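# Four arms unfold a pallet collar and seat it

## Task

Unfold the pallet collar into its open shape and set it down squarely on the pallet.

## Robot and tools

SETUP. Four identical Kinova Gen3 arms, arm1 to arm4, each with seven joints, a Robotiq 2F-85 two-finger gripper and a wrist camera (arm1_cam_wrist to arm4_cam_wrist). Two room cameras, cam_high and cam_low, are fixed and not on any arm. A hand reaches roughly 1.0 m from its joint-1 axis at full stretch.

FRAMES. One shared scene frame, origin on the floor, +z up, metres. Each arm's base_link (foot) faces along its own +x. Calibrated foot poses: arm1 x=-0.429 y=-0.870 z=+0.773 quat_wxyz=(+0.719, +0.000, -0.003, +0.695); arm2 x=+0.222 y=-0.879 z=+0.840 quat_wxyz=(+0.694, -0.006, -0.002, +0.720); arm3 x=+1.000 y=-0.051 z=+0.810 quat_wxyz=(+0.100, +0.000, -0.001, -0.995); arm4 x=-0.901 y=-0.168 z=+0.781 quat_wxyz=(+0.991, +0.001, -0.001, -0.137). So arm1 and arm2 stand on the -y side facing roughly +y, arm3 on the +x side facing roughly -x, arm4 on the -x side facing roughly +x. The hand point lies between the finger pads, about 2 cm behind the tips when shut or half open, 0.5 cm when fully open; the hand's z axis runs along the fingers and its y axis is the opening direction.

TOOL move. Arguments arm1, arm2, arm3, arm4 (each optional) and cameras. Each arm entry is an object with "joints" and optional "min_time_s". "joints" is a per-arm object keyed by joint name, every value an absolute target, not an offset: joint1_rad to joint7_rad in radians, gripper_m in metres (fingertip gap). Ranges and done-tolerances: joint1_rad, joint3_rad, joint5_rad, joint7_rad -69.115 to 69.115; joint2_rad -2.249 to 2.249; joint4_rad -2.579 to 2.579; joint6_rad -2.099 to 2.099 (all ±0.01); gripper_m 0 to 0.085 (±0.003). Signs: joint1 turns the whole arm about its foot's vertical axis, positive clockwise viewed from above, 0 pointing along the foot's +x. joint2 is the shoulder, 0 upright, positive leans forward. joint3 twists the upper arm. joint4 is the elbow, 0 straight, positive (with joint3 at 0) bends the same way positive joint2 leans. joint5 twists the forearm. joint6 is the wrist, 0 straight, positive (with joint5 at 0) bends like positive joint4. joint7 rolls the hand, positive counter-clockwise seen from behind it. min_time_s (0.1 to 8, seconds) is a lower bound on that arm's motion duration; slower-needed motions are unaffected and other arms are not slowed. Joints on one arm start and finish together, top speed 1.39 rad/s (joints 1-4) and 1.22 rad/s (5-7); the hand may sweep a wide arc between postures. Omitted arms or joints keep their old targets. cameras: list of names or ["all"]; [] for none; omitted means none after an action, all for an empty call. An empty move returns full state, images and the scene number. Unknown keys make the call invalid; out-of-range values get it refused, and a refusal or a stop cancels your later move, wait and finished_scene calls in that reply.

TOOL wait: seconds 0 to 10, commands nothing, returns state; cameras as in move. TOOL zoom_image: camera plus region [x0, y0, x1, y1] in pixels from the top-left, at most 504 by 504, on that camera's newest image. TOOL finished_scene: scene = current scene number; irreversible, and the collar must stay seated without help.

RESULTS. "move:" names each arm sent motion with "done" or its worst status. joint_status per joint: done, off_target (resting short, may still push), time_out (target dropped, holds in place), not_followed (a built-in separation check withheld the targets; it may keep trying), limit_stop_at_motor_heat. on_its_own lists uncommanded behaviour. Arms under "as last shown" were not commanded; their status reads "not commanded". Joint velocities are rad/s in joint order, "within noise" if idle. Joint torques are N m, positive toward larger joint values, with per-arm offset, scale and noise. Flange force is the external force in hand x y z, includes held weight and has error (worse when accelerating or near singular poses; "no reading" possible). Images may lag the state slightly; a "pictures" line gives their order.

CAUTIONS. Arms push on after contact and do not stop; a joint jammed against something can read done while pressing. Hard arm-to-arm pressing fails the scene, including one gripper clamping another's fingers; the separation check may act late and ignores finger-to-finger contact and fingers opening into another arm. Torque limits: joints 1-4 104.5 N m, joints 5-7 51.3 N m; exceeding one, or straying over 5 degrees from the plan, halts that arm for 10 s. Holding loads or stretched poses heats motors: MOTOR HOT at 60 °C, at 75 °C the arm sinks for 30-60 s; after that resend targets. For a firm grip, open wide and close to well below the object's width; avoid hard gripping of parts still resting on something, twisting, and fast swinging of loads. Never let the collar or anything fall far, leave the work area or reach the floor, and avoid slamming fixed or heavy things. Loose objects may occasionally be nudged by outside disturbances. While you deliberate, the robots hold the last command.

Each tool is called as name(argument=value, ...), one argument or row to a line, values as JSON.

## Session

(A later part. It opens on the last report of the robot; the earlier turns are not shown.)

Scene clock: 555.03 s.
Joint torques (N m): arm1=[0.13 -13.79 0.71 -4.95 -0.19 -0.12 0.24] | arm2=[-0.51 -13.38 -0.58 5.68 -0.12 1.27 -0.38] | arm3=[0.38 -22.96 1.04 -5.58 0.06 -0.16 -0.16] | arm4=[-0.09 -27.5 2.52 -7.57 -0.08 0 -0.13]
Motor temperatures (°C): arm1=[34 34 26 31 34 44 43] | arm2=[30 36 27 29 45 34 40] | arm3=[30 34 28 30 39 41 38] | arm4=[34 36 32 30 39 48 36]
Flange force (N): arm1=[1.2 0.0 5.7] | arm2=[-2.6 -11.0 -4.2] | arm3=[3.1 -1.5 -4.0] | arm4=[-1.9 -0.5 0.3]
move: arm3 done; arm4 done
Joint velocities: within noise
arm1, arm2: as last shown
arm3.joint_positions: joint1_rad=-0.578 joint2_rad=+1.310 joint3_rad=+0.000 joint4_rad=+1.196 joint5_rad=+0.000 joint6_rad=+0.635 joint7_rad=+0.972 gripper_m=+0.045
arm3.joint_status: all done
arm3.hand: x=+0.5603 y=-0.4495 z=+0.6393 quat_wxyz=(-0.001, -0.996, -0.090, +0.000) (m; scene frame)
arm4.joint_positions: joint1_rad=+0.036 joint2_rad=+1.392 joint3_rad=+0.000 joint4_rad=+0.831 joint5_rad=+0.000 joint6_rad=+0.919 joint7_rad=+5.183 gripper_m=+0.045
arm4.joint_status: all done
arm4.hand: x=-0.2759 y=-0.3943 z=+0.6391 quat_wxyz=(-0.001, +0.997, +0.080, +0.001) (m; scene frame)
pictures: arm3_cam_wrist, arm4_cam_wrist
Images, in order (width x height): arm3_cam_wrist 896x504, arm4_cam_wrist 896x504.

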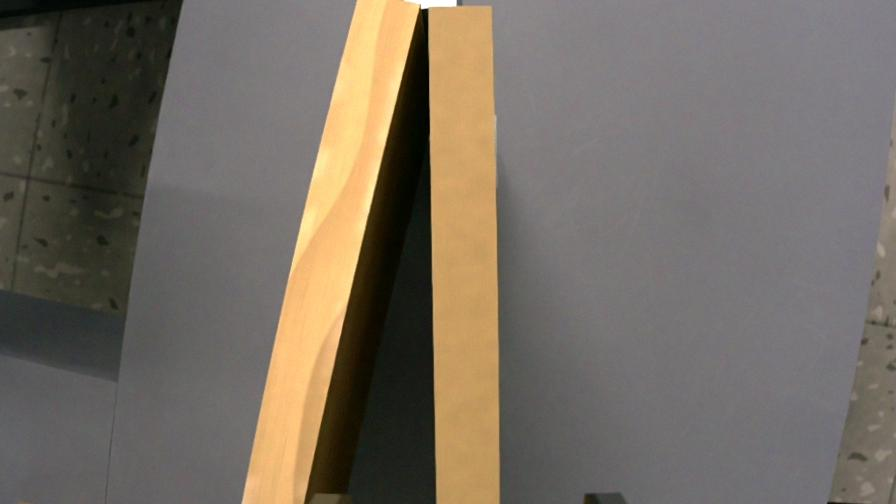

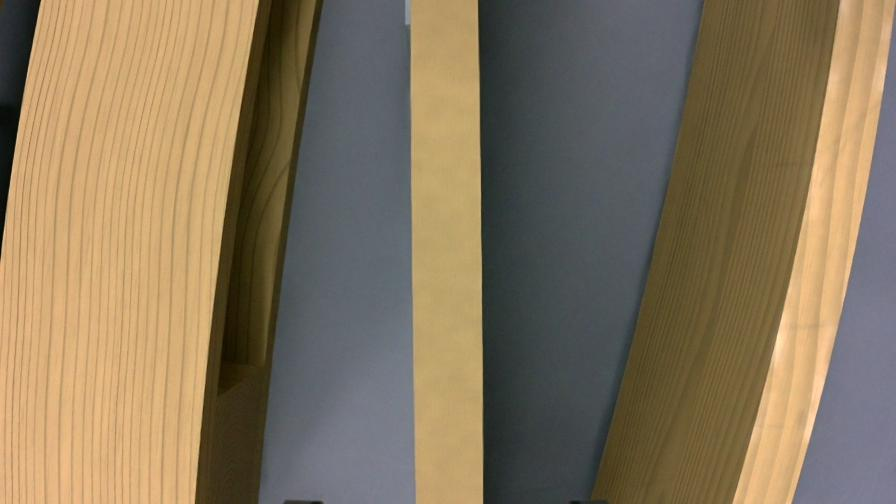

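move(
  arm1={"joints": {"joint1_rad": -0.2528, "joint2_rad": 1.0615, "joint4_rad": 1.9947, "joint6_rad": 0.0855, "joint7_rad": -0.2939, "gripper_m": 0.045}, "min_time_s": 2.5},
  arm3={"joints": {"joint1_rad": -0.5776, "joint2_rad": 1.5920, "joint4_rad": 0.9696, "joint6_rad": 0.5800, "joint7_rad": 0.9827, "gripper_m": 0.038}, "min_time_s": 2.5},
  arm4={"joints": {"joint1_rad": 0.0361, "joint2_rad": 1.6827, "joint4_rad": 0.5622, "joint6_rad": 0.8967, "joint7_rad": 5.1949, "gripper_m": 0.038}, "min_time_s": 2.5},
  cameras=["arm1_cam_wrist", "arm3_cam_wrist", "arm4_cam_wrist"],
)

Scene clock: 566.17 s.
Joint torques (N m): arm1=[0.11 -19.88 1.03 -1.76 -0.11 -0.16 0.32] | arm2=[-0.51 -13.38 -0.56 5.67 -0.12 1.25 -0.36] | arm3=[0.36 -23.26 1.04 -5.18 0.1 -0.14 -0.16] | arm4=[-0.02 -27.56 2.48 -7.44 -0.1 -0.01 -0.13]
Motor temperatures (°C): arm1=[34 34 26 31 34 44 43] | arm2=[30 36 27 28 45 34 40] | arm3=[30 34 28 30 39 41 38] | arm4=[34 36 32 30 39 48 36]
Flange force (N): arm1=[-0.2 -2.4 2.9] | arm2=[-2.6 -11.1 -4.2] | arm3=[3.4 -1.6 -4.8] | arm4=[-2.4 -1.0 -0.3]
move: arm1 done; arm3 done; arm4 done
Joint velocities: arm1=[within noise] | arm2=[within noise] | arm3=[0 0.005 0 0 0 0 0.001] | arm4=[within noise]
arm1.joint_positions: joint1_rad=-0.253 joint2_rad=+1.061 joint3_rad=+0.000 joint4_rad=+1.995 joint5_rad=+0.000 joint6_rad=+0.085 joint7_rad=-0.294 gripper_m=+0.045
arm1.joint_status: all done
arm1.hand: x=-0.4895 y=-0.4792 z=+0.6398 quat_wxyz=(-0.002, -0.038, -0.999, -0.002) (m; scene frame)
arm2: as last shown
arm3.joint_positions: joint1_rad=-0.578 joint2_rad=+1.592 joint3_rad=+0.000 joint4_rad=+0.970 joint5_rad=+0.000 joint6_rad=+0.580 joint7_rad=+0.983 gripper_m=+0.038
arm3.joint_status: all done
arm3.hand: x=+0.5603 y=-0.4494 z=+0.5118 quat_wxyz=(-0.001, -0.996, -0.095, +0.000) (m; scene frame)
arm4.joint_positions: joint1_rad=+0.036 joint2_rad=+1.683 joint3_rad=+0.000 joint4_rad=+0.562 joint5_rad=+0.000 joint6_rad=+0.897 joint7_rad=+5.195 gripper_m=+0.038
arm4.joint_status: all done
arm4.hand: x=-0.2759 y=-0.3943 z=+0.5116 quat_wxyz=(-0.001, +0.996, +0.085, +0.001) (m; scene frame)
pictures: arm1_cam_wrist, arm3_cam_wrist, arm4_cam_wrist
Images, in order (width x height): arm1_cam_wrist 896x504, arm3_cam_wrist 896x504, arm4_cam_wrist 896x504.

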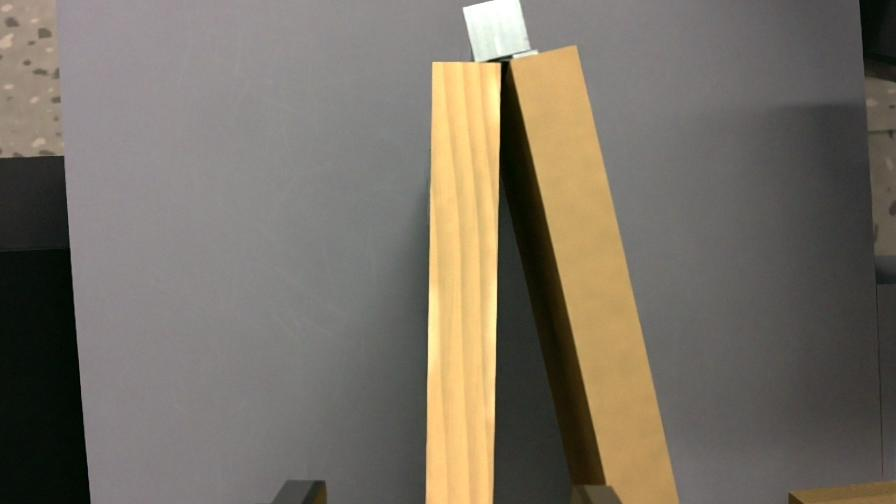

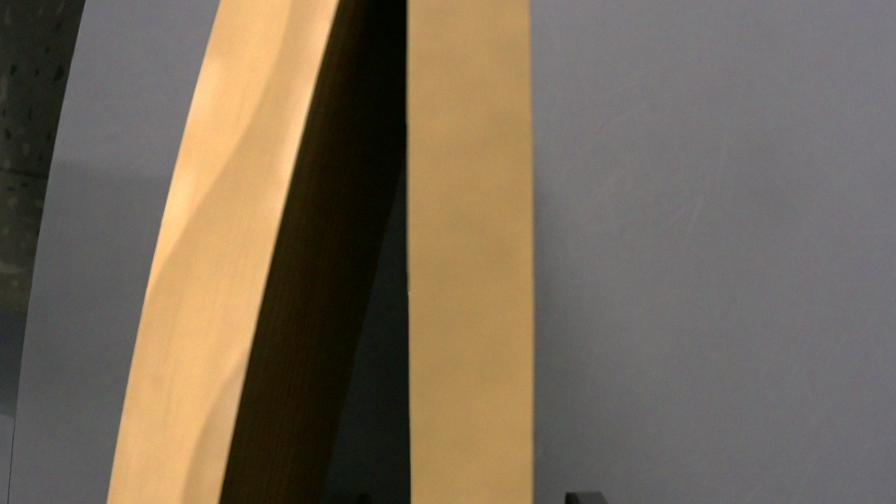

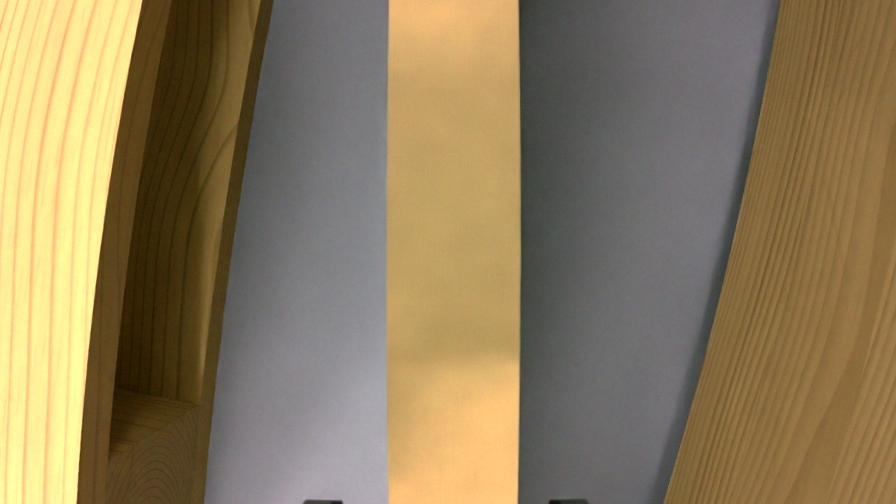

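move(
  arm1={"joints": {"joint1_rad": -0.2525, "joint2_rad": 1.3834, "joint4_rad": 1.8095, "joint6_rad": -0.0512, "joint7_rad": -0.3083, "gripper_m": 0.038}, "min_time_s": 2.5},
  cameras=["arm1_cam_wrist", "cam_high"],
)

Scene clock: 572.20 s.
Joint torques (N m): arm1=[0.19 -20.91 1.06 -0.44 -0.16 -0.16 0.25] | arm2=[-0.5 -13.42 -0.58 5.71 -0.14 1.22 -0.38] | arm3=[0.43 -23.15 0.99 -5.15 0.09 -0.15 -0.17] | arm4=[-0.04 -27.57 2.54 -7.45 -0.1 -0.04 -0.13]
Motor temperatures (°C): arm1=[34 34 26 31 34 44 43] | arm2=[30 36 27 28 45 34 40] | arm3=[30 34 28 30 39 40 38] | arm4=[34 36 32 30 39 48 36]
Flange force (N): arm1=[-0.2 -2.5 2.2] | arm2=[-2.7 -11.3 -4.0] | arm3=[3.3 -1.5 -5.0] | arm4=[-2.4 -0.9 -0.3]
move: arm1 done
Joint velocities: within noise
arm1.joint_positions: joint1_rad=-0.253 joint2_rad=+1.383 joint3_rad=+0.000 joint4_rad=+1.810 joint5_rad=+0.000 joint6_rad=-0.051 joint7_rad=-0.308 gripper_m=+0.038
arm1.joint_status: all done
arm1.hand: x=-0.4895 y=-0.4758 z=+0.5123 quat_wxyz=(-0.002, -0.045, -0.999, -0.002) (m; scene frame)
arm2, arm3, arm4: as last shown
pictures: arm1_cam_wrist, cam_high
Images, in order (width x height): arm1_cam_wrist 896x504, cam_high 896x504.

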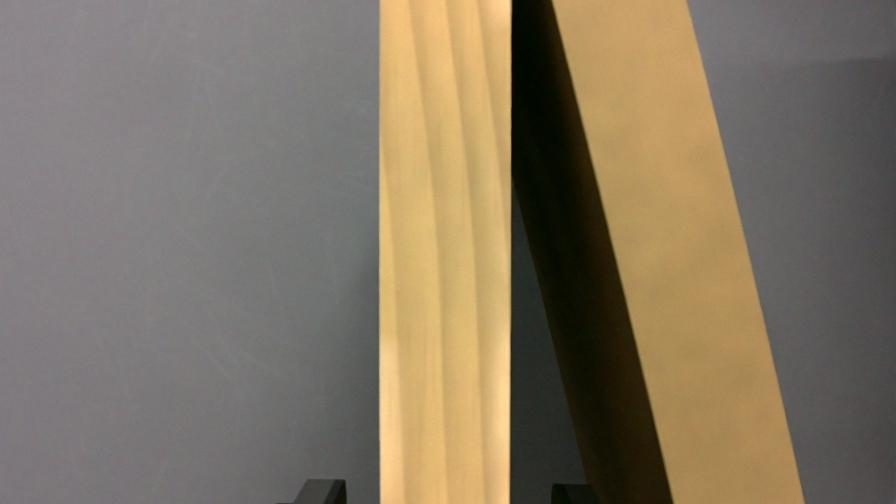

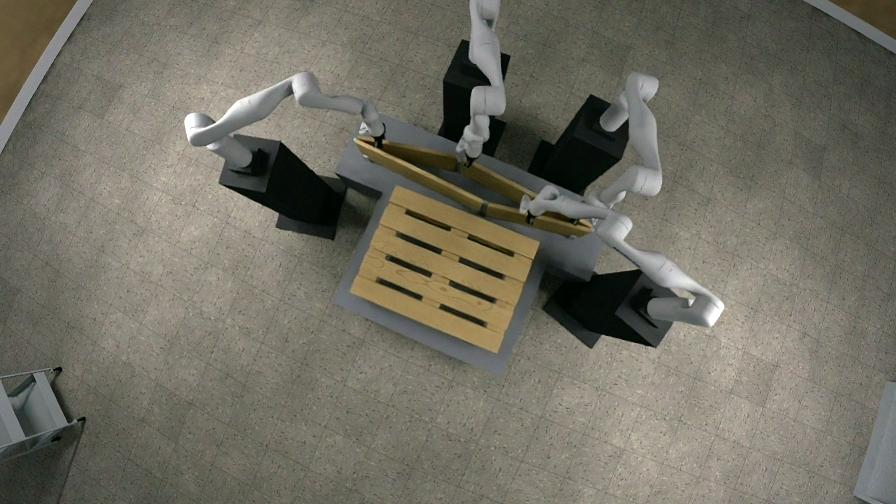

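move(
  arm1={"joints": {"gripper_m": 0.0}, "min_time_s": 2},
  arm3={"joints": {"gripper_m": 0.0}, "min_time_s": 2},
  arm4={"joints": {"gripper_m": 0.0}, "min_time_s": 2},
  cameras=["arm1_cam_wrist", "arm2_cam_wrist", "arm3_cam_wrist", "arm4_cam_wrist"],
)

Scene clock: 574.40 s.
Joint torques (N m): arm1=[0.65 -16.43 0.75 -0.84 -0.65 -0.14 -0.21] | arm2=[-0.58 -13.04 -0.83 6.67 -0.09 1.77 -0.39] | arm3=[1.78 -19.37 2.16 -5.7 0.51 -1.44 -0.15] | arm4=[-1.14 -23.19 2.09 -7.3 -0.1 -1.76 -0.02]
Motor temperatures (°C): arm1=[34 34 26 31 34 44 43] | arm2=[30 36 27 28 45 34 40] | arm3=[30 34 28 30 39 40 38] | arm4=[34 37 32 30 39 48 36]
Flange force (N): arm1=[-0.5 -3.2 -9.4] | arm2=[-3.0 -12.4 -2.7] | arm3=[8.0 -1.6 -15.3] | arm4=[-6.2 -1.4 -10.8]
move: arm1 off_target; arm3 off_target; arm4 off_target
Joint velocities: within noise
arm1.joint_positions: joint1_rad=-0.252 joint2_rad=+1.383 joint3_rad=+0.000 joint4_rad=+1.810 joint5_rad=+0.000 joint6_rad=-0.051 joint7_rad=-0.308 gripper_m=+0.018
arm1.joint_status: gripper_m off_target (ended at +0.018, target +0.000)
arm1.hand: x=-0.4894 y=-0.4757 z=+0.5123 quat_wxyz=(-0.002, -0.045, -0.999, -0.002) (m; scene frame)
arm2: as last shown
arm3.joint_positions: joint1_rad=-0.578 joint2_rad=+1.592 joint3_rad=+0.000 joint4_rad=+0.970 joint5_rad=+0.000 joint6_rad=+0.580 joint7_rad=+0.983 gripper_m=+0.018
arm3.joint_status: gripper_m off_target (ended at +0.018, target +0.000)
arm3.hand: x=+0.5603 y=-0.4494 z=+0.5118 quat_wxyz=(-0.001, -0.996, -0.095, +0.000) (m; scene frame)
arm4.joint_positions: joint1_rad=+0.036 joint2_rad=+1.683 joint3_rad=+0.000 joint4_rad=+0.562 joint5_rad=+0.000 joint6_rad=+0.897 joint7_rad=+5.195 gripper_m=+0.018
arm4.joint_status: gripper_m off_target (ended at +0.018, target +0.000)
arm4.hand: x=-0.2759 y=-0.3943 z=+0.5116 quat_wxyz=(-0.001, +0.996, +0.085, +0.001) (m; scene frame)
pictures: arm1_cam_wrist, arm2_cam_wrist, arm3_cam_wrist, arm4_cam_wrist
Images, in order (width x height): arm1_cam_wrist 896x504, arm2_cam_wrist 896x504, arm3_cam_wrist 896x504, arm4_cam_wrist 896x504.

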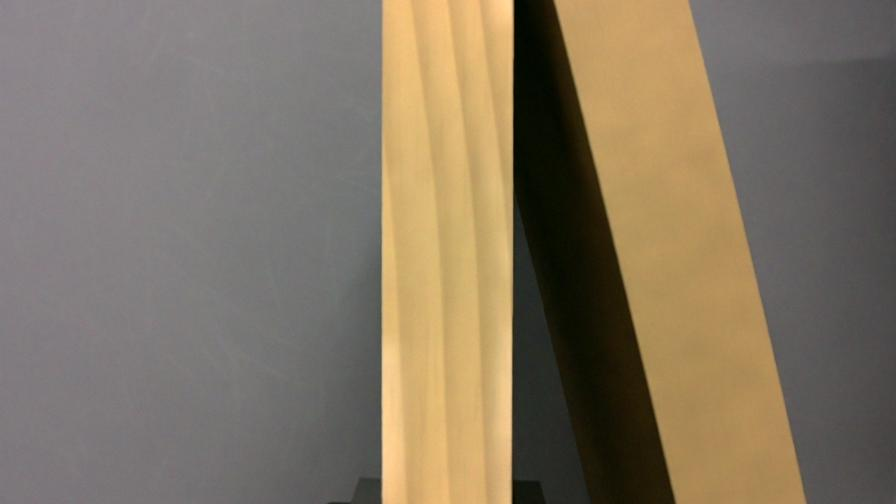

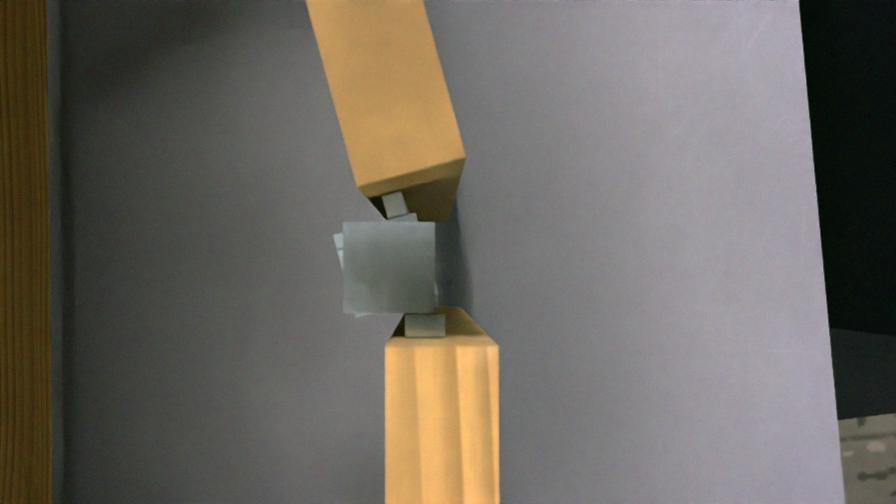

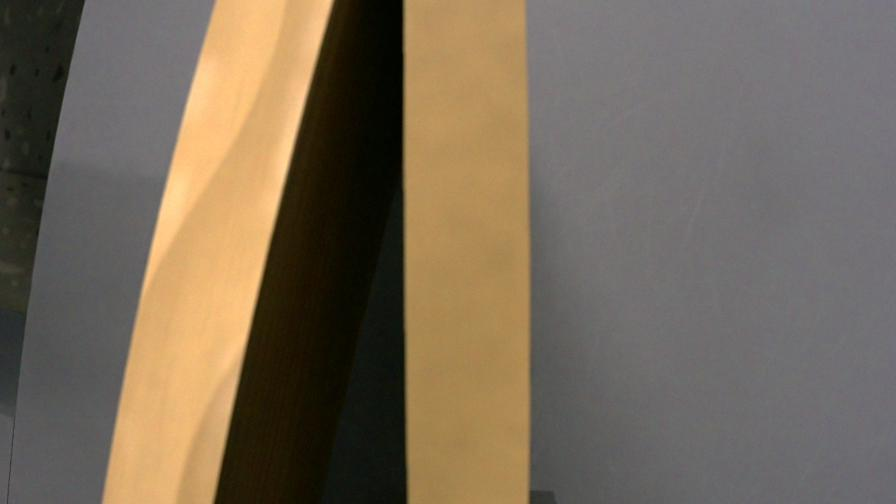

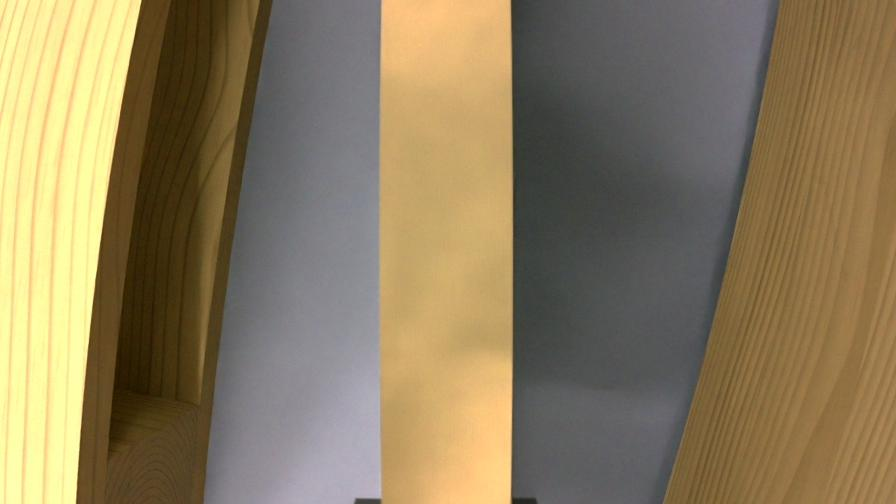

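move(
  arm2={"joints": {"gripper_m": 0.042}, "min_time_s": 1},
)

move(
  arm2={"joints": {"joint1_rad": -0.3922, "joint2_rad": 1.5354, "joint4_rad": 1.7275, "joint6_rad": -0.1213, "joint7_rad": 2.6402}, "min_time_s": 1.5},
  cameras=["arm2_cam_wrist"],
)

Scene clock: 577.63 s.
Joint torques (N m): arm1=[0.37 -16.11 0.36 -0.29 -0.66 -0.06 -0.28] | arm2=[-0.29 -18.15 0.3 3.07 -0.22 -0.26 -0.42] | arm3=[1.47 -18.72 1.99 -5.57 0.45 -1.47 -0.13] | arm4=[-1.28 -22.79 1.88 -7.36 -0.18 -1.94 0]
Motor temperatures (°C): arm1=[34 34 26 31 34 44 43] | arm2=[30 35 27 28 45 34 40] | arm3=[30 34 28 30 39 40 38] | arm4=[34 37 32 30 39 48 36]
Flange force (N): arm1=[-0.9 -1.4 -9.2] | arm2=[-1.3 -7.1 1.4] | arm3=[7.9 -2.1 -16.6] | arm4=[-7.1 -1.7 -12.0]
move: arm2 done
Joint velocities: within noise
arm1.joint_positions: joint1_rad=-0.253 joint2_rad=+1.383 joint3_rad=+0.000 joint4_rad=+1.809 joint5_rad=+0.000 joint6_rad=-0.051 joint7_rad=-0.308 gripper_m=+0.018
arm1.joint_status: not commanded
arm1.hand: x=-0.4895 y=-0.4758 z=+0.5123 quat_wxyz=(-0.002, -0.045, -0.999, -0.002) (m; scene frame)
arm2.joint_positions: joint1_rad=-0.392 joint2_rad=+1.476 joint3_rad=+0.000 joint4_rad=+1.782 joint5_rad=+0.000 joint6_rad=-0.116 joint7_rad=+2.638 gripper_m=+0.042
arm2.joint_status: all done
arm2.hand: x=+0.0897 y=-0.5228 z=+0.5372 quat_wxyz=(+0.002, +0.999, -0.038, +0.006) (m; scene frame)
arm3, arm4: as last shown
arm4.hand: x=-0.2759 y=-0.3942 z=+0.5116 quat_wxyz=(-0.001, +0.996, +0.085, +0.001) (m; scene frame)
pictures: none

Scene clock: 579.43 s.
Joint torques (N m): arm1=[0.44 -16.05 0.39 -0.37 -0.69 -0.01 -0.25] | arm2=[-0.25 -18.19 0.17 3.08 -0.24 -0.26 -0.43] | arm3=[1.48 -18.71 2.01 -5.53 0.49 -1.48 -0.16] | arm4=[-1.33 -22.82 1.86 -7.34 -0.21 -1.95 0.01]
Motor temperatures (°C): arm1=[34 34 26 31 34 44 43] | arm2=[30 35 27 28 45 34 40] | arm3=[30 34 28 30 39 40 38] | arm4=[34 37 32 30 39 48 36]
Flange force (N): arm1=[-0.8 -1.9 -9.4] | arm2=[-1.2 -7.0 1.8] | arm3=[7.7 -2.1 -16.5] | arm4=[-6.9 -1.5 -11.9]
move: arm2 done
Joint velocities: within noise
arm1, arm3, arm4: as last shown
arm1.joint_positions: joint1_rad=-0.253 joint2_rad=+1.383 joint3_rad=+0.000 joint4_rad=+1.810 joint5_rad=+0.000 joint6_rad=-0.051 joint7_rad=-0.308 gripper_m=+0.018
arm2.joint_positions: joint1_rad=-0.392 joint2_rad=+1.535 joint3_rad=+0.000 joint4_rad=+1.727 joint5_rad=+0.000 joint6_rad=-0.121 joint7_rad=+2.640 gripper_m=+0.042
arm2.joint_status: all done
arm2.hand: x=+0.0899 y=-0.5228 z=+0.5125 quat_wxyz=(+0.002, +0.999, -0.037, +0.006) (m; scene frame)
arm4.hand: x=-0.2759 y=-0.3943 z=+0.5116 quat_wxyz=(-0.001, +0.996, +0.085, +0.001) (m; scene frame)
pictures: arm2_cam_wrist
Images, in order (width x height): arm2_cam_wrist 896x504.

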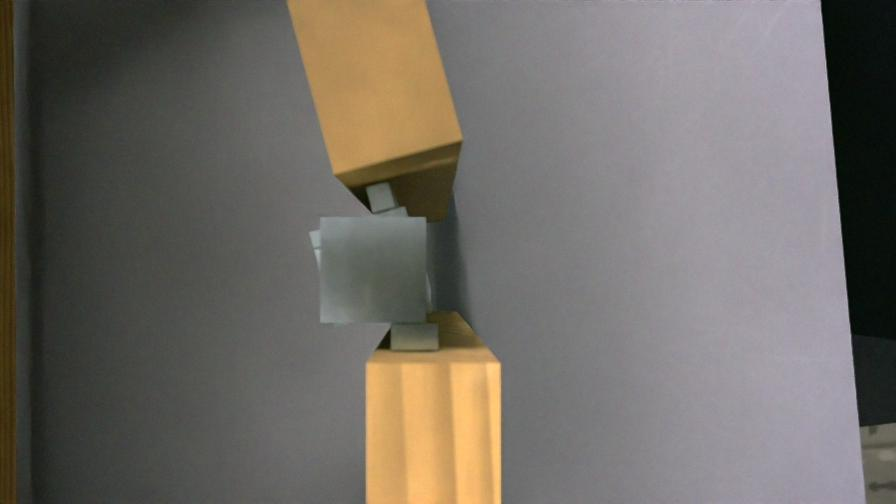

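move(
  arm2={"joints": {"gripper_m": 0.0}},
  cameras=["arm1_cam_wrist", "arm2_cam_wrist", "cam_high"],
)

Scene clock: 585.77 s.
Joint torques (N m): arm1=[0.56 -16.71 0.72 -0.06 -0.64 0.17 -0.23] | arm2=[-2.24 -12.01 -3.2 5.95 0.27 1.6 -0.14] | arm3=[1.71 -18.86 2.04 -5.19 0.39 -1.25 -0.24] | arm4=[-1.25 -22.83 1.95 -7.27 -0.17 -1.86 -0.03]
Motor temperatures (°C): arm1=[34 34 26 31 34 44 43] | arm2=[30 35 27 28 45 34 40] | arm3=[30 34 28 30 39 40 38] | arm4=[34 37 32 30 39 48 36]
Flange force (N): arm1=[-0.4 -1.8 -7.1] | arm2=[0.9 -12.9 -6.3] | arm3=[6.9 -1.2 -15.3] | arm4=[-6.6 -1.4 -11.7]
move: arm2 off_target
Joint velocities: within noise
arm1, arm3, arm4: as last shown
arm2.joint_positions: joint1_rad=-0.392 joint2_rad=+1.535 joint3_rad=+0.000 joint4_rad=+1.727 joint5_rad=+0.000 joint6_rad=-0.121 joint7_rad=+2.640 gripper_m=+0.018
arm2.joint_status: gripper_m off_target (ended at +0.018, target +0.000)
arm2.hand: x=+0.0898 y=-0.5228 z=+0.5126 quat_wxyz=(+0.002, +0.999, -0.037, +0.006) (m; scene frame)
pictures: arm1_cam_wrist, arm2_cam_wrist, cam_high
Images, in order (width x height): arm1_cam_wrist 896x504, arm2_cam_wrist 896x504, cam_high 896x504.

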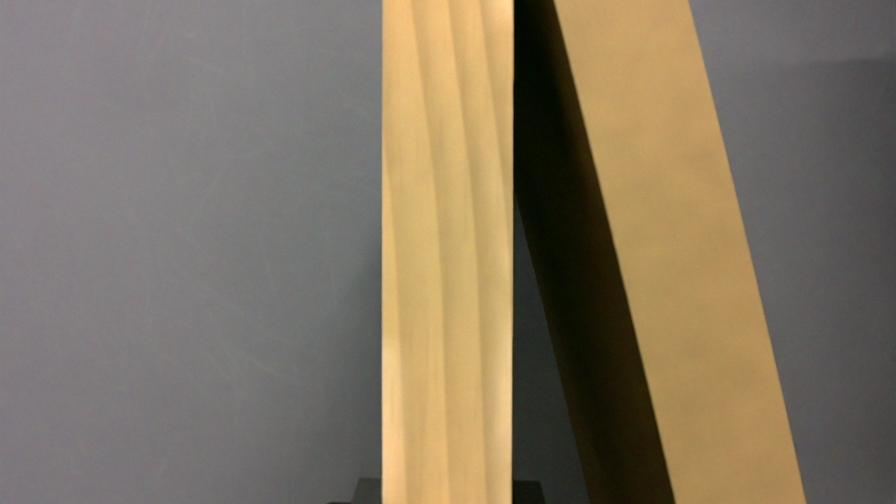

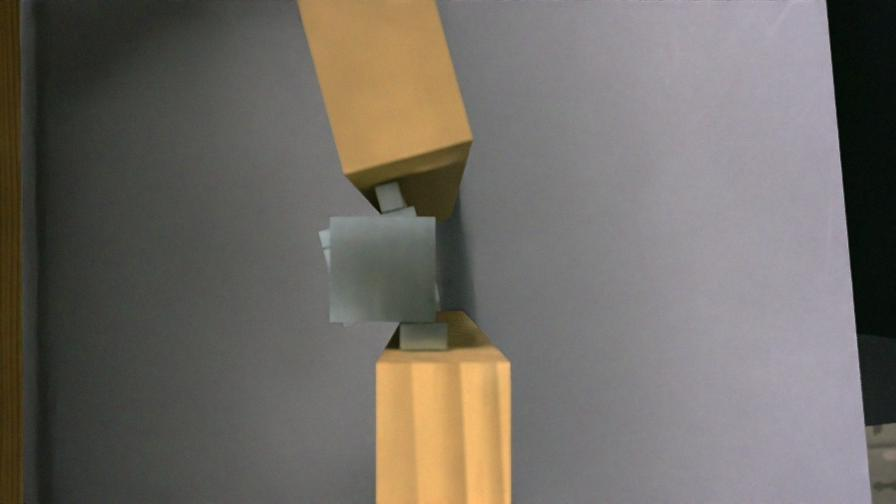

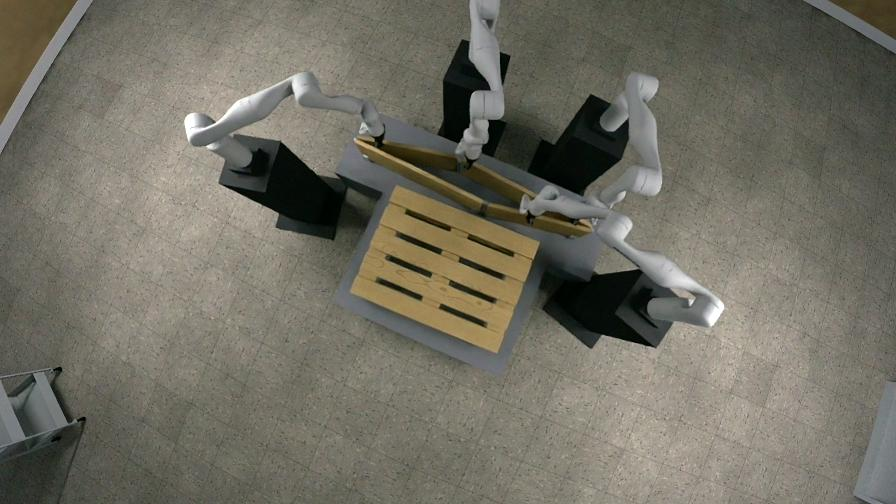

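move(
  arm1={"joints": {"joint1_rad": -0.2522, "joint2_rad": 1.3277, "joint4_rad": 1.8491, "joint6_rad": -0.0352, "joint7_rad": -0.3079}, "min_time_s": 2.0},
  arm2={"joints": {"joint1_rad": -0.3917, "joint2_rad": 1.4815, "joint4_rad": 1.7775, "joint6_rad": -0.1174, "joint7_rad": 2.6407}, "min_time_s": 2.0},
  arm3={"joints": {"joint1_rad": -0.5777, "joint2_rad": 1.5387, "joint4_rad": 1.0223, "joint6_rad": 0.5806, "joint7_rad": 0.9826}, "min_time_s": 2.0},
  arm4={"joints": {"joint1_rad": 0.0361, "joint2_rad": 1.6230, "joint4_rad": 0.6321, "joint6_rad": 0.8865, "joint7_rad": 5.1948}, "min_time_s": 2.0},
  cameras=["cam_low"],
)

Scene clock: 607.07 s.
Joint torques (N m): arm1=[0.72 -26.29 1.44 -1.92 -0.66 -1 -0.22] | arm2=[-1.41 -18.73 -1.51 5.73 0.1 1.04 -0.2] | arm3=[-1.55 -29.52 -0.86 -3.41 -0.87 2.68 -0.56] | arm4=[2.8 -35.16 4.15 -8.14 0.2 2.24 -0.55]
Motor temperatures (°C): arm1=[34 34 26 31 34 44 43] | arm2=[29 35 27 28 45 34 40] | arm3=[30 35 28 30 39 40 38] | arm4=[34 37 32 30 39 48 36]
Flange force (N): arm1=[-0.6 -4.4 13.0] | arm2=[-0.6 -11.4 8.8] | arm3=[-6.1 -0.5 14.2] | arm4=[3.8 -1.5 16.3]
move: arm1 done; arm2 done; arm3 done; arm4 done
Joint velocities: within noise
arm1.joint_positions: joint1_rad=-0.252 joint2_rad=+1.328 joint3_rad=+0.000 joint4_rad=+1.849 joint5_rad=+0.000 joint6_rad=-0.035 joint7_rad=-0.308 gripper_m=+0.018
arm1.joint_status: all done
arm1.hand: x=-0.4895 y=-0.4758 z=+0.5350 quat_wxyz=(-0.002, -0.045, -0.999, -0.002) (m; scene frame)
arm2.joint_positions: joint1_rad=-0.392 joint2_rad=+1.482 joint3_rad=+0.000 joint4_rad=+1.778 joint5_rad=+0.000 joint6_rad=-0.117 joint7_rad=+2.641 gripper_m=+0.018
arm2.joint_status: all done
arm2.hand: x=+0.0899 y=-0.5229 z=+0.5350 quat_wxyz=(+0.002, +0.999, -0.036, +0.006) (m; scene frame)
arm3.joint_positions: joint1_rad=-0.578 joint2_rad=+1.539 joint3_rad=+0.000 joint4_rad=+1.022 joint5_rad=+0.000 joint6_rad=+0.581 joint7_rad=+0.983 gripper_m=+0.018
arm3.joint_status: all done
arm3.hand: x=+0.5603 y=-0.4494 z=+0.5343 quat_wxyz=(-0.001, -0.996, -0.095, +0.000) (m; scene frame)
arm4.joint_positions: joint1_rad=+0.036 joint2_rad=+1.623 joint3_rad=+0.000 joint4_rad=+0.632 joint5_rad=+0.000 joint6_rad=+0.886 joint7_rad=+5.195 gripper_m=+0.018
arm4.joint_status: all done
arm4.hand: x=-0.2759 y=-0.3943 z=+0.5342 quat_wxyz=(-0.001, +0.996, +0.085, +0.001) (m; scene frame)
pictures: cam_low
Images, in order (width x height): cam_low 896x504.

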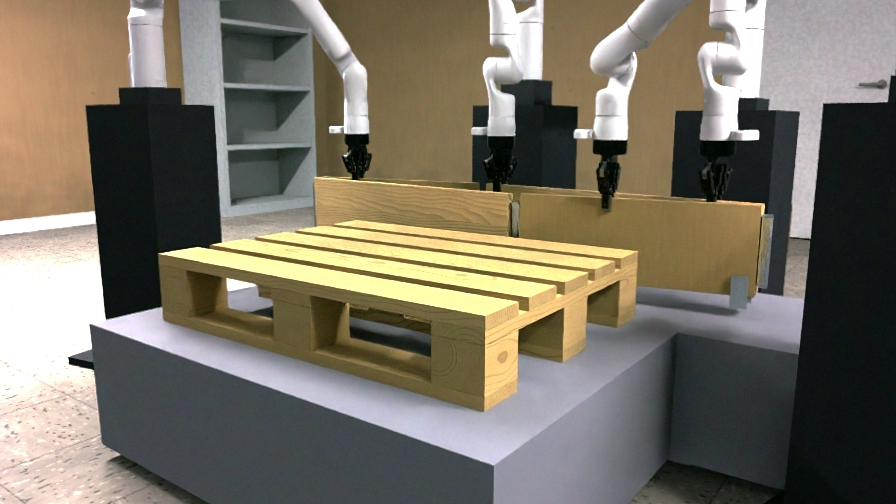

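move(
  arm1={"joints": {"joint1_rad": -0.2515, "joint2_rad": 1.2026, "joint4_rad": 1.9234, "joint6_rad": 0.0156, "joint7_rad": -0.3073}, "min_time_s": 2.0},
  arm2={"joints": {"joint1_rad": -0.3906, "joint2_rad": 1.3594, "joint4_rad": 1.8765, "joint6_rad": -0.0943, "joint7_rad": 2.6418}, "min_time_s": 2.0},
  arm3={"joints": {"joint1_rad": -0.5778, "joint2_rad": 1.4250, "joint4_rad": 1.1195, "joint6_rad": 0.5971, "joint7_rad": 0.9825}, "min_time_s": 2.0},
  arm4={"joints": {"joint1_rad": 0.0359, "joint2_rad": 1.5042, "joint4_rad": 0.7487, "joint6_rad": 0.8887, "joint7_rad": 5.1946}, "min_time_s": 2.0},
  cameras=[],
)

move(
  arm1={"joints": {"joint1_rad": -0.2508, "joint2_rad": 1.0683, "joint4_rad": 1.9813, "joint6_rad": 0.0920, "joint7_rad": -0.3066}, "min_time_s": 2.0},
  arm2={"joints": {"joint1_rad": -0.3895, "joint2_rad": 1.2270, "joint4_rad": 1.9617, "joint6_rad": -0.0471, "joint7_rad": 2.6429}, "min_time_s": 2.0},
  arm3={"joints": {"joint1_rad": -0.5780, "joint2_rad": 1.3138, "joint4_rad": 1.1941, "joint6_rad": 0.6337, "joint7_rad": 0.9823}, "min_time_s": 2.0},
  arm4={"joints": {"joint1_rad": 0.0357, "joint2_rad": 1.3955, "joint4_rad": 0.8286, "joint6_rad": 0.9175, "joint7_rad": 5.1944}, "min_time_s": 2.0},
  cameras=["cam_low", "cam_high"],
)

Scene clock: 621.57 s.
Joint torques (N m): arm1=[0.34 -25.09 0.84 -2.15 -0.73 -0.74 -0.29] | arm2=[-1.68 -18.21 -1.98 4.79 0.14 0.86 -0.13] | arm3=[-2.23 -30.37 -1.57 -3.65 -1 2.76 -0.56] | arm4=[2.2 -37.55 4.01 -9.13 0.2 2.13 -0.41]
Motor temperatures (°C): arm1=[34 35 26 31 34 44 43] | arm2=[29 35 27 28 45 34 40] | arm3=[30 36 28 30 39 40 38] | arm4=[34 38 32 30 39 48 36]
Flange force (N): arm1=[-1.5 -3.5 12.2] | arm2=[0.5 -10.6 5.3] | arm3=[-7.2 -1.1 15.7] | arm4=[3.1 -1.1 19.4]
move: arm1 done; arm2 done; arm3 done; arm4 done
Joint velocities: within noise
arm1.joint_positions: joint1_rad=-0.252 joint2_rad=+1.203 joint3_rad=+0.000 joint4_rad=+1.923 joint5_rad=+0.000 joint6_rad=+0.016 joint7_rad=-0.307 gripper_m=+0.018
arm1.joint_status: all done
arm1.hand: x=-0.4895 y=-0.4757 z=+0.5850 quat_wxyz=(-0.002, -0.045, -0.999, -0.002) (m; scene frame)
arm2.joint_positions: joint1_rad=-0.391 joint2_rad=+1.359 joint3_rad=+0.000 joint4_rad=+1.876 joint5_rad=+0.000 joint6_rad=-0.094 joint7_rad=+2.642 gripper_m=+0.018
arm2.joint_status: all done
arm2.hand: x=+0.0899 y=-0.5228 z=+0.5850 quat_wxyz=(+0.002, +0.999, -0.037, +0.006) (m; scene frame)
arm3.joint_positions: joint1_rad=-0.578 joint2_rad=+1.425 joint3_rad=+0.000 joint4_rad=+1.119 joint5_rad=+0.000 joint6_rad=+0.597 joint7_rad=+0.982 gripper_m=+0.018
arm3.joint_status: all done
arm3.hand: x=+0.5603 y=-0.4494 z=+0.5849 quat_wxyz=(-0.001, -0.996, -0.095, +0.000) (m; scene frame)
arm4.joint_positions: joint1_rad=+0.036 joint2_rad=+1.504 joint3_rad=+0.000 joint4_rad=+0.749 joint5_rad=+0.000 joint6_rad=+0.889 joint7_rad=+5.195 gripper_m=+0.018
arm4.joint_status: all done
arm4.hand: x=-0.2759 y=-0.3943 z=+0.5847 quat_wxyz=(-0.001, +0.996, +0.085, +0.001) (m; scene frame)
pictures: none
No camera images: "cameras" was empty.

Scene clock: 623.87 s.
Joint torques (N m): arm1=[0.04 -24.99 0.38 -3.56 -0.81 -0.94 -0.31] | arm2=[-2.24 -18.5 -2.87 4.1 -0.02 0.65 -0.31] | arm3=[-2.09 -30.35 -1.4 -3.86 -0.96 2.95 -0.48] | arm4=[1.91 -38.49 3.94 -10.72 0.2 1.23 -0.32]
Motor temperatures (°C): arm1=[34 35 26 31 34 44 43] | arm2=[29 35 27 28 45 34 40] | arm3=[30 36 28 30 39 40 38] | arm4=[34 38 32 30 39 48 36]
Flange force (N): arm1=[-2.5 -4.0 12.9] | arm2=[2.1 -11.5 5.0] | arm3=[-7.3 -0.6 15.9] | arm4=[0.5 -2.2 19.0]
move: arm1 done; arm2 done; arm3 done; arm4 done
Joint velocities: within noise
arm1.joint_positions: joint1_rad=-0.251 joint2_rad=+1.068 joint3_rad=+0.000 joint4_rad=+1.981 joint5_rad=+0.000 joint6_rad=+0.092 joint7_rad=-0.307 gripper_m=+0.018
arm1.joint_status: all done
arm1.hand: x=-0.4895 y=-0.4757 z=+0.6375 quat_wxyz=(-0.002, -0.045, -0.999, -0.002) (m; scene frame)
arm2.joint_positions: joint1_rad=-0.390 joint2_rad=+1.227 joint3_rad=+0.000 joint4_rad=+1.962 joint5_rad=+0.000 joint6_rad=-0.047 joint7_rad=+2.643 gripper_m=+0.018
arm2.joint_status: all done
arm2.hand: x=+0.0898 y=-0.5228 z=+0.6375 quat_wxyz=(+0.002, +0.999, -0.036, +0.006) (m; scene frame)
arm3.joint_positions: joint1_rad=-0.578 joint2_rad=+1.314 joint3_rad=+0.000 joint4_rad=+1.194 joint5_rad=+0.000 joint6_rad=+0.634 joint7_rad=+0.982 gripper_m=+0.018
arm3.joint_status: all done
arm3.hand: x=+0.5604 y=-0.4494 z=+0.6373 quat_wxyz=(-0.001, -0.996, -0.095, +0.000) (m; scene frame)
arm4.joint_positions: joint1_rad=+0.036 joint2_rad=+1.396 joint3_rad=+0.000 joint4_rad=+0.829 joint5_rad=+0.000 joint6_rad=+0.917 joint7_rad=+5.194 gripper_m=+0.018
arm4.joint_status: all done
arm4.hand: x=-0.2758 y=-0.3943 z=+0.6371 quat_wxyz=(-0.001, +0.996, +0.085, +0.001) (m; scene frame)
pictures: cam_high, cam_low
Images, in order (width x height): cam_high 896x504, cam_low 896x504.

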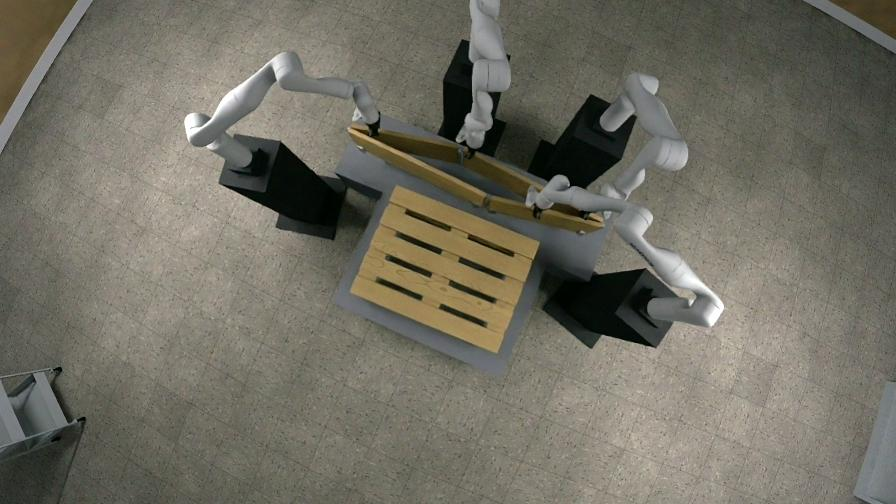

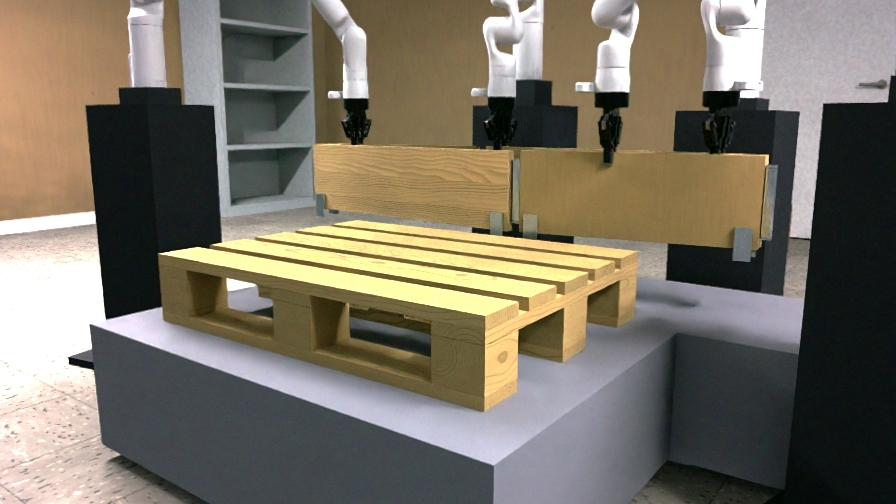

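move(
  arm1={"joints": {"joint1_rad": -0.2502, "joint2_rad": 0.9324, "joint4_rad": 2.0175, "joint6_rad": 0.1917, "joint7_rad": -0.3060}, "min_time_s": 2.0},
  arm2={"joints": {"joint1_rad": -0.3884, "joint2_rad": 1.0901, "joint4_rad": 2.0267, "joint6_rad": 0.0248, "joint7_rad": 2.6440}, "min_time_s": 2.0},
  arm3={"joints": {"joint1_rad": -0.5781, "joint2_rad": 1.2089, "joint4_rad": 1.2445, "joint6_rad": 0.6882, "joint7_rad": 0.9822}, "min_time_s": 2.0},
  arm4={"joints": {"joint1_rad": 0.0355, "joint2_rad": 1.2983, "joint4_rad": 0.8763, "joint6_rad": 0.9670, "joint7_rad": 5.1943}, "min_time_s": 2.0},
  cameras=["all"],
)

Scene clock: 632.77 s.
Joint torques (N m): arm1=[-0.38 -24.73 -0.03 -5.27 -0.85 -1.1 -0.31] | arm2=[-2.96 -18.2 -3.58 3.24 -0.17 0.65 -0.34] | arm3=[-1.74 -30.5 -0.89 -4.49 -0.74 3.05 -0.38] | arm4=[1.56 -39.13 3.72 -12.6 0.2 0.24 -0.27]
Motor temperatures (°C): arm1=[34 35 26 31 34 44 43] | arm2=[29 36 27 28 45 34 40] | arm3=[30 37 28 30 39 40 38] | arm4=[34 39 32 30 39 48 36]
Flange force (N): arm1=[-3.5 -4.4 13.8] | arm2=[4.0 -12.2 4.1] | arm3=[-6.9 0.0 16.3] | arm4=[-2.6 -3.5 18.4]
move: arm1 done; arm2 done; arm3 done; arm4 done
Joint velocities: within noise
arm1.joint_positions: joint1_rad=-0.250 joint2_rad=+0.932 joint3_rad=+0.000 joint4_rad=+2.018 joint5_rad=+0.000 joint6_rad=+0.192 joint7_rad=-0.306 gripper_m=+0.018
arm1.joint_status: all done
arm1.hand: x=-0.4895 y=-0.4758 z=+0.6900 quat_wxyz=(-0.002, -0.045, -0.999, -0.002) (m; scene frame)
arm2.joint_positions: joint1_rad=-0.388 joint2_rad=+1.090 joint3_rad=+0.000 joint4_rad=+2.027 joint5_rad=+0.000 joint6_rad=+0.025 joint7_rad=+2.644 gripper_m=+0.018
arm2.joint_status: all done
arm2.hand: x=+0.0898 y=-0.5229 z=+0.6900 quat_wxyz=(+0.002, +0.999, -0.036, +0.006) (m; scene frame)
arm3.joint_positions: joint1_rad=-0.578 joint2_rad=+1.209 joint3_rad=+0.000 joint4_rad=+1.244 joint5_rad=+0.000 joint6_rad=+0.688 joint7_rad=+0.982 gripper_m=+0.018
arm3.joint_status: all done
arm3.hand: x=+0.5603 y=-0.4495 z=+0.6898 quat_wxyz=(-0.001, -0.996, -0.095, +0.000) (m; scene frame)
arm4.joint_positions: joint1_rad=+0.035 joint2_rad=+1.298 joint3_rad=+0.000 joint4_rad=+0.876 joint5_rad=+0.000 joint6_rad=+0.967 joint7_rad=+5.194 gripper_m=+0.018
arm4.joint_status: all done
arm4.hand: x=-0.2758 y=-0.3943 z=+0.6896 quat_wxyz=(-0.001, +0.996, +0.085, +0.001) (m; scene frame)
pictures: arm1_cam_wrist, arm2_cam_wrist, arm3_cam_wrist, arm4_cam_wrist, cam_high, cam_low
Images, in order (width x height): arm1_cam_wrist 896x504, arm2_cam_wrist 896x504, arm3_cam_wrist 896x504, arm4_cam_wrist 896x504, cam_high 896x504, cam_low 896x504.

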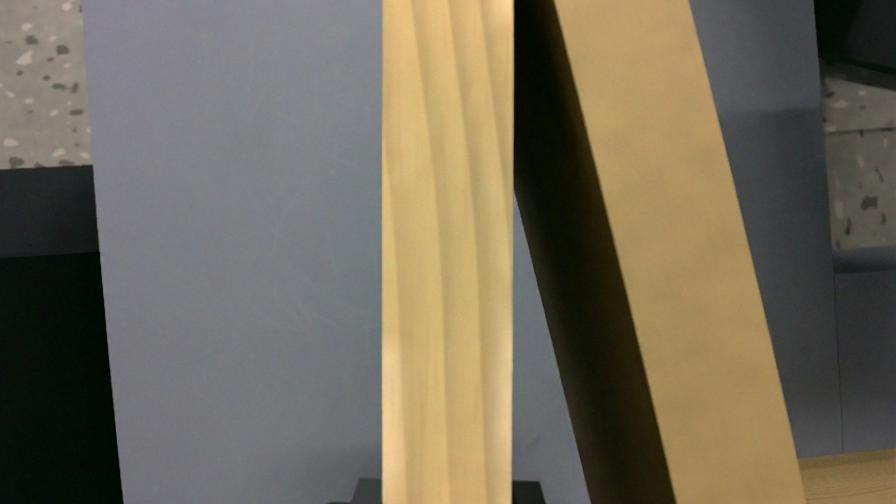

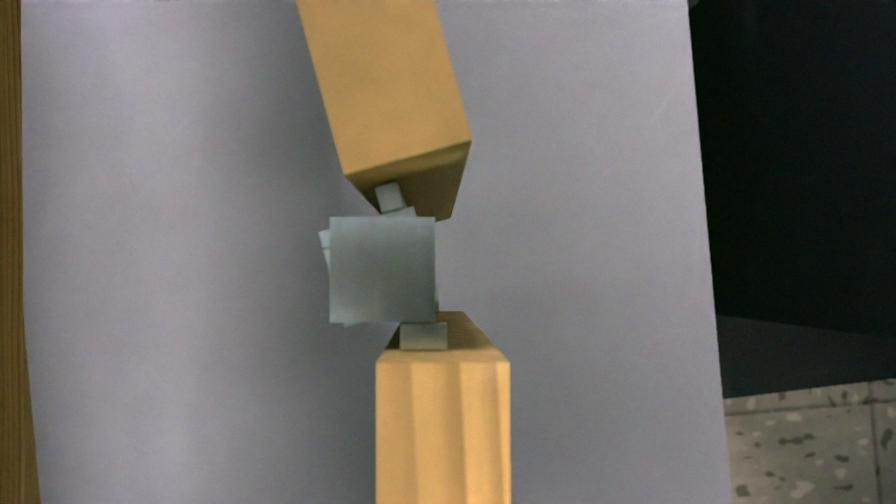

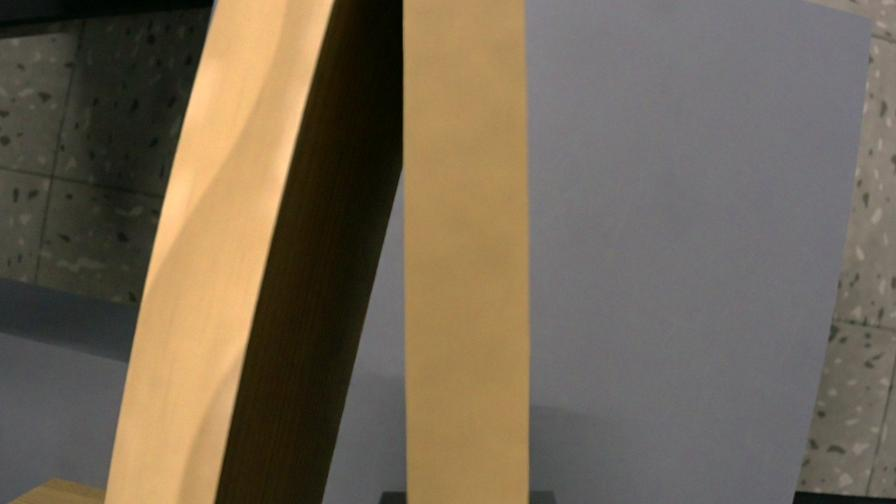

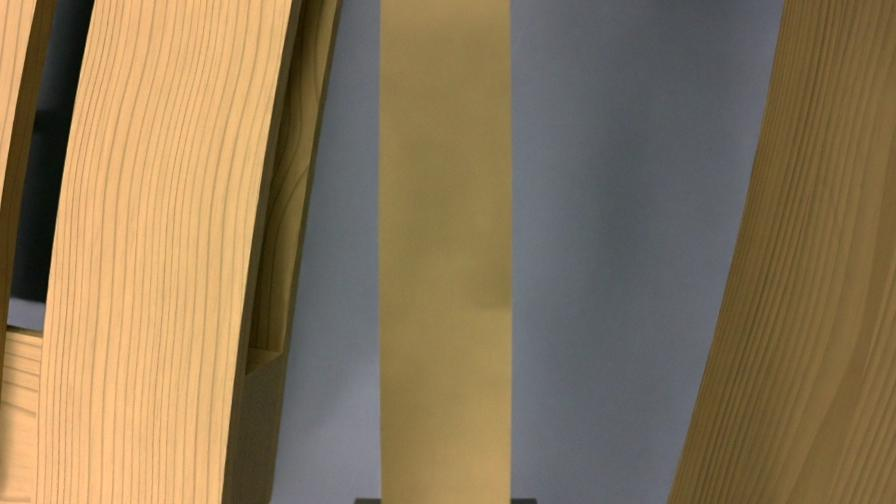

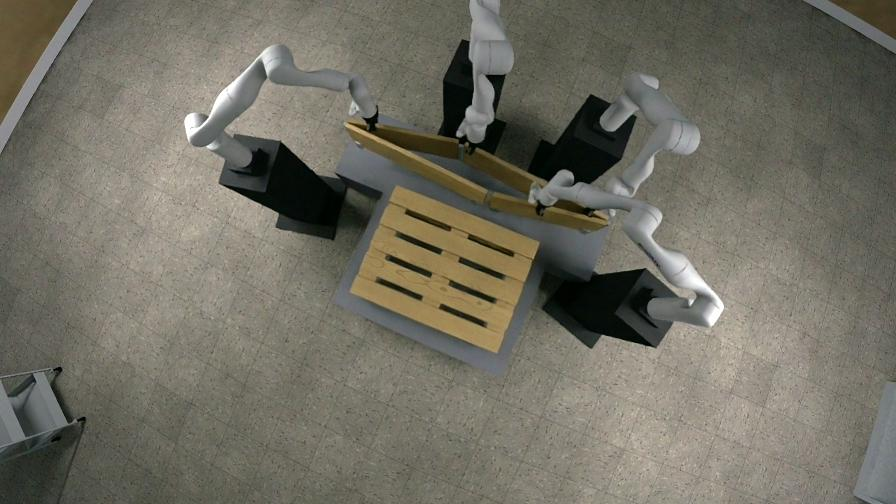

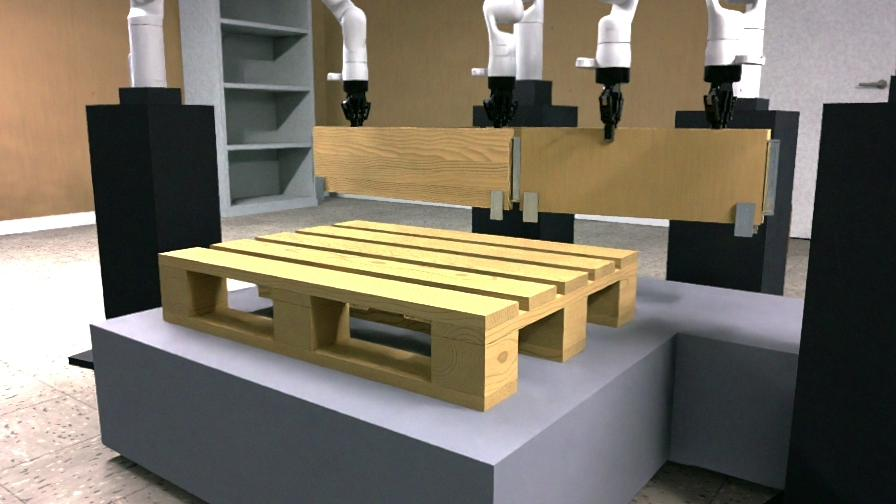

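zoom_image(
  camera="arm4_cam_wrist",
  region=[560, 0, 896, 504],
)

zoom_image(
  camera="arm4_cam_wrist",
  region=[0, 0, 400, 504],
)

Scaled by 1.000.

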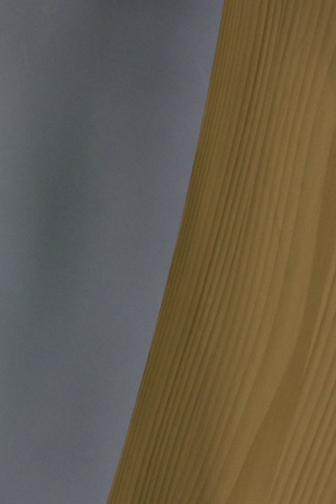

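Scaled by 1.000.

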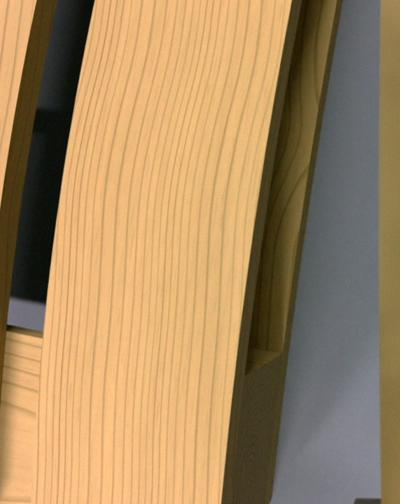

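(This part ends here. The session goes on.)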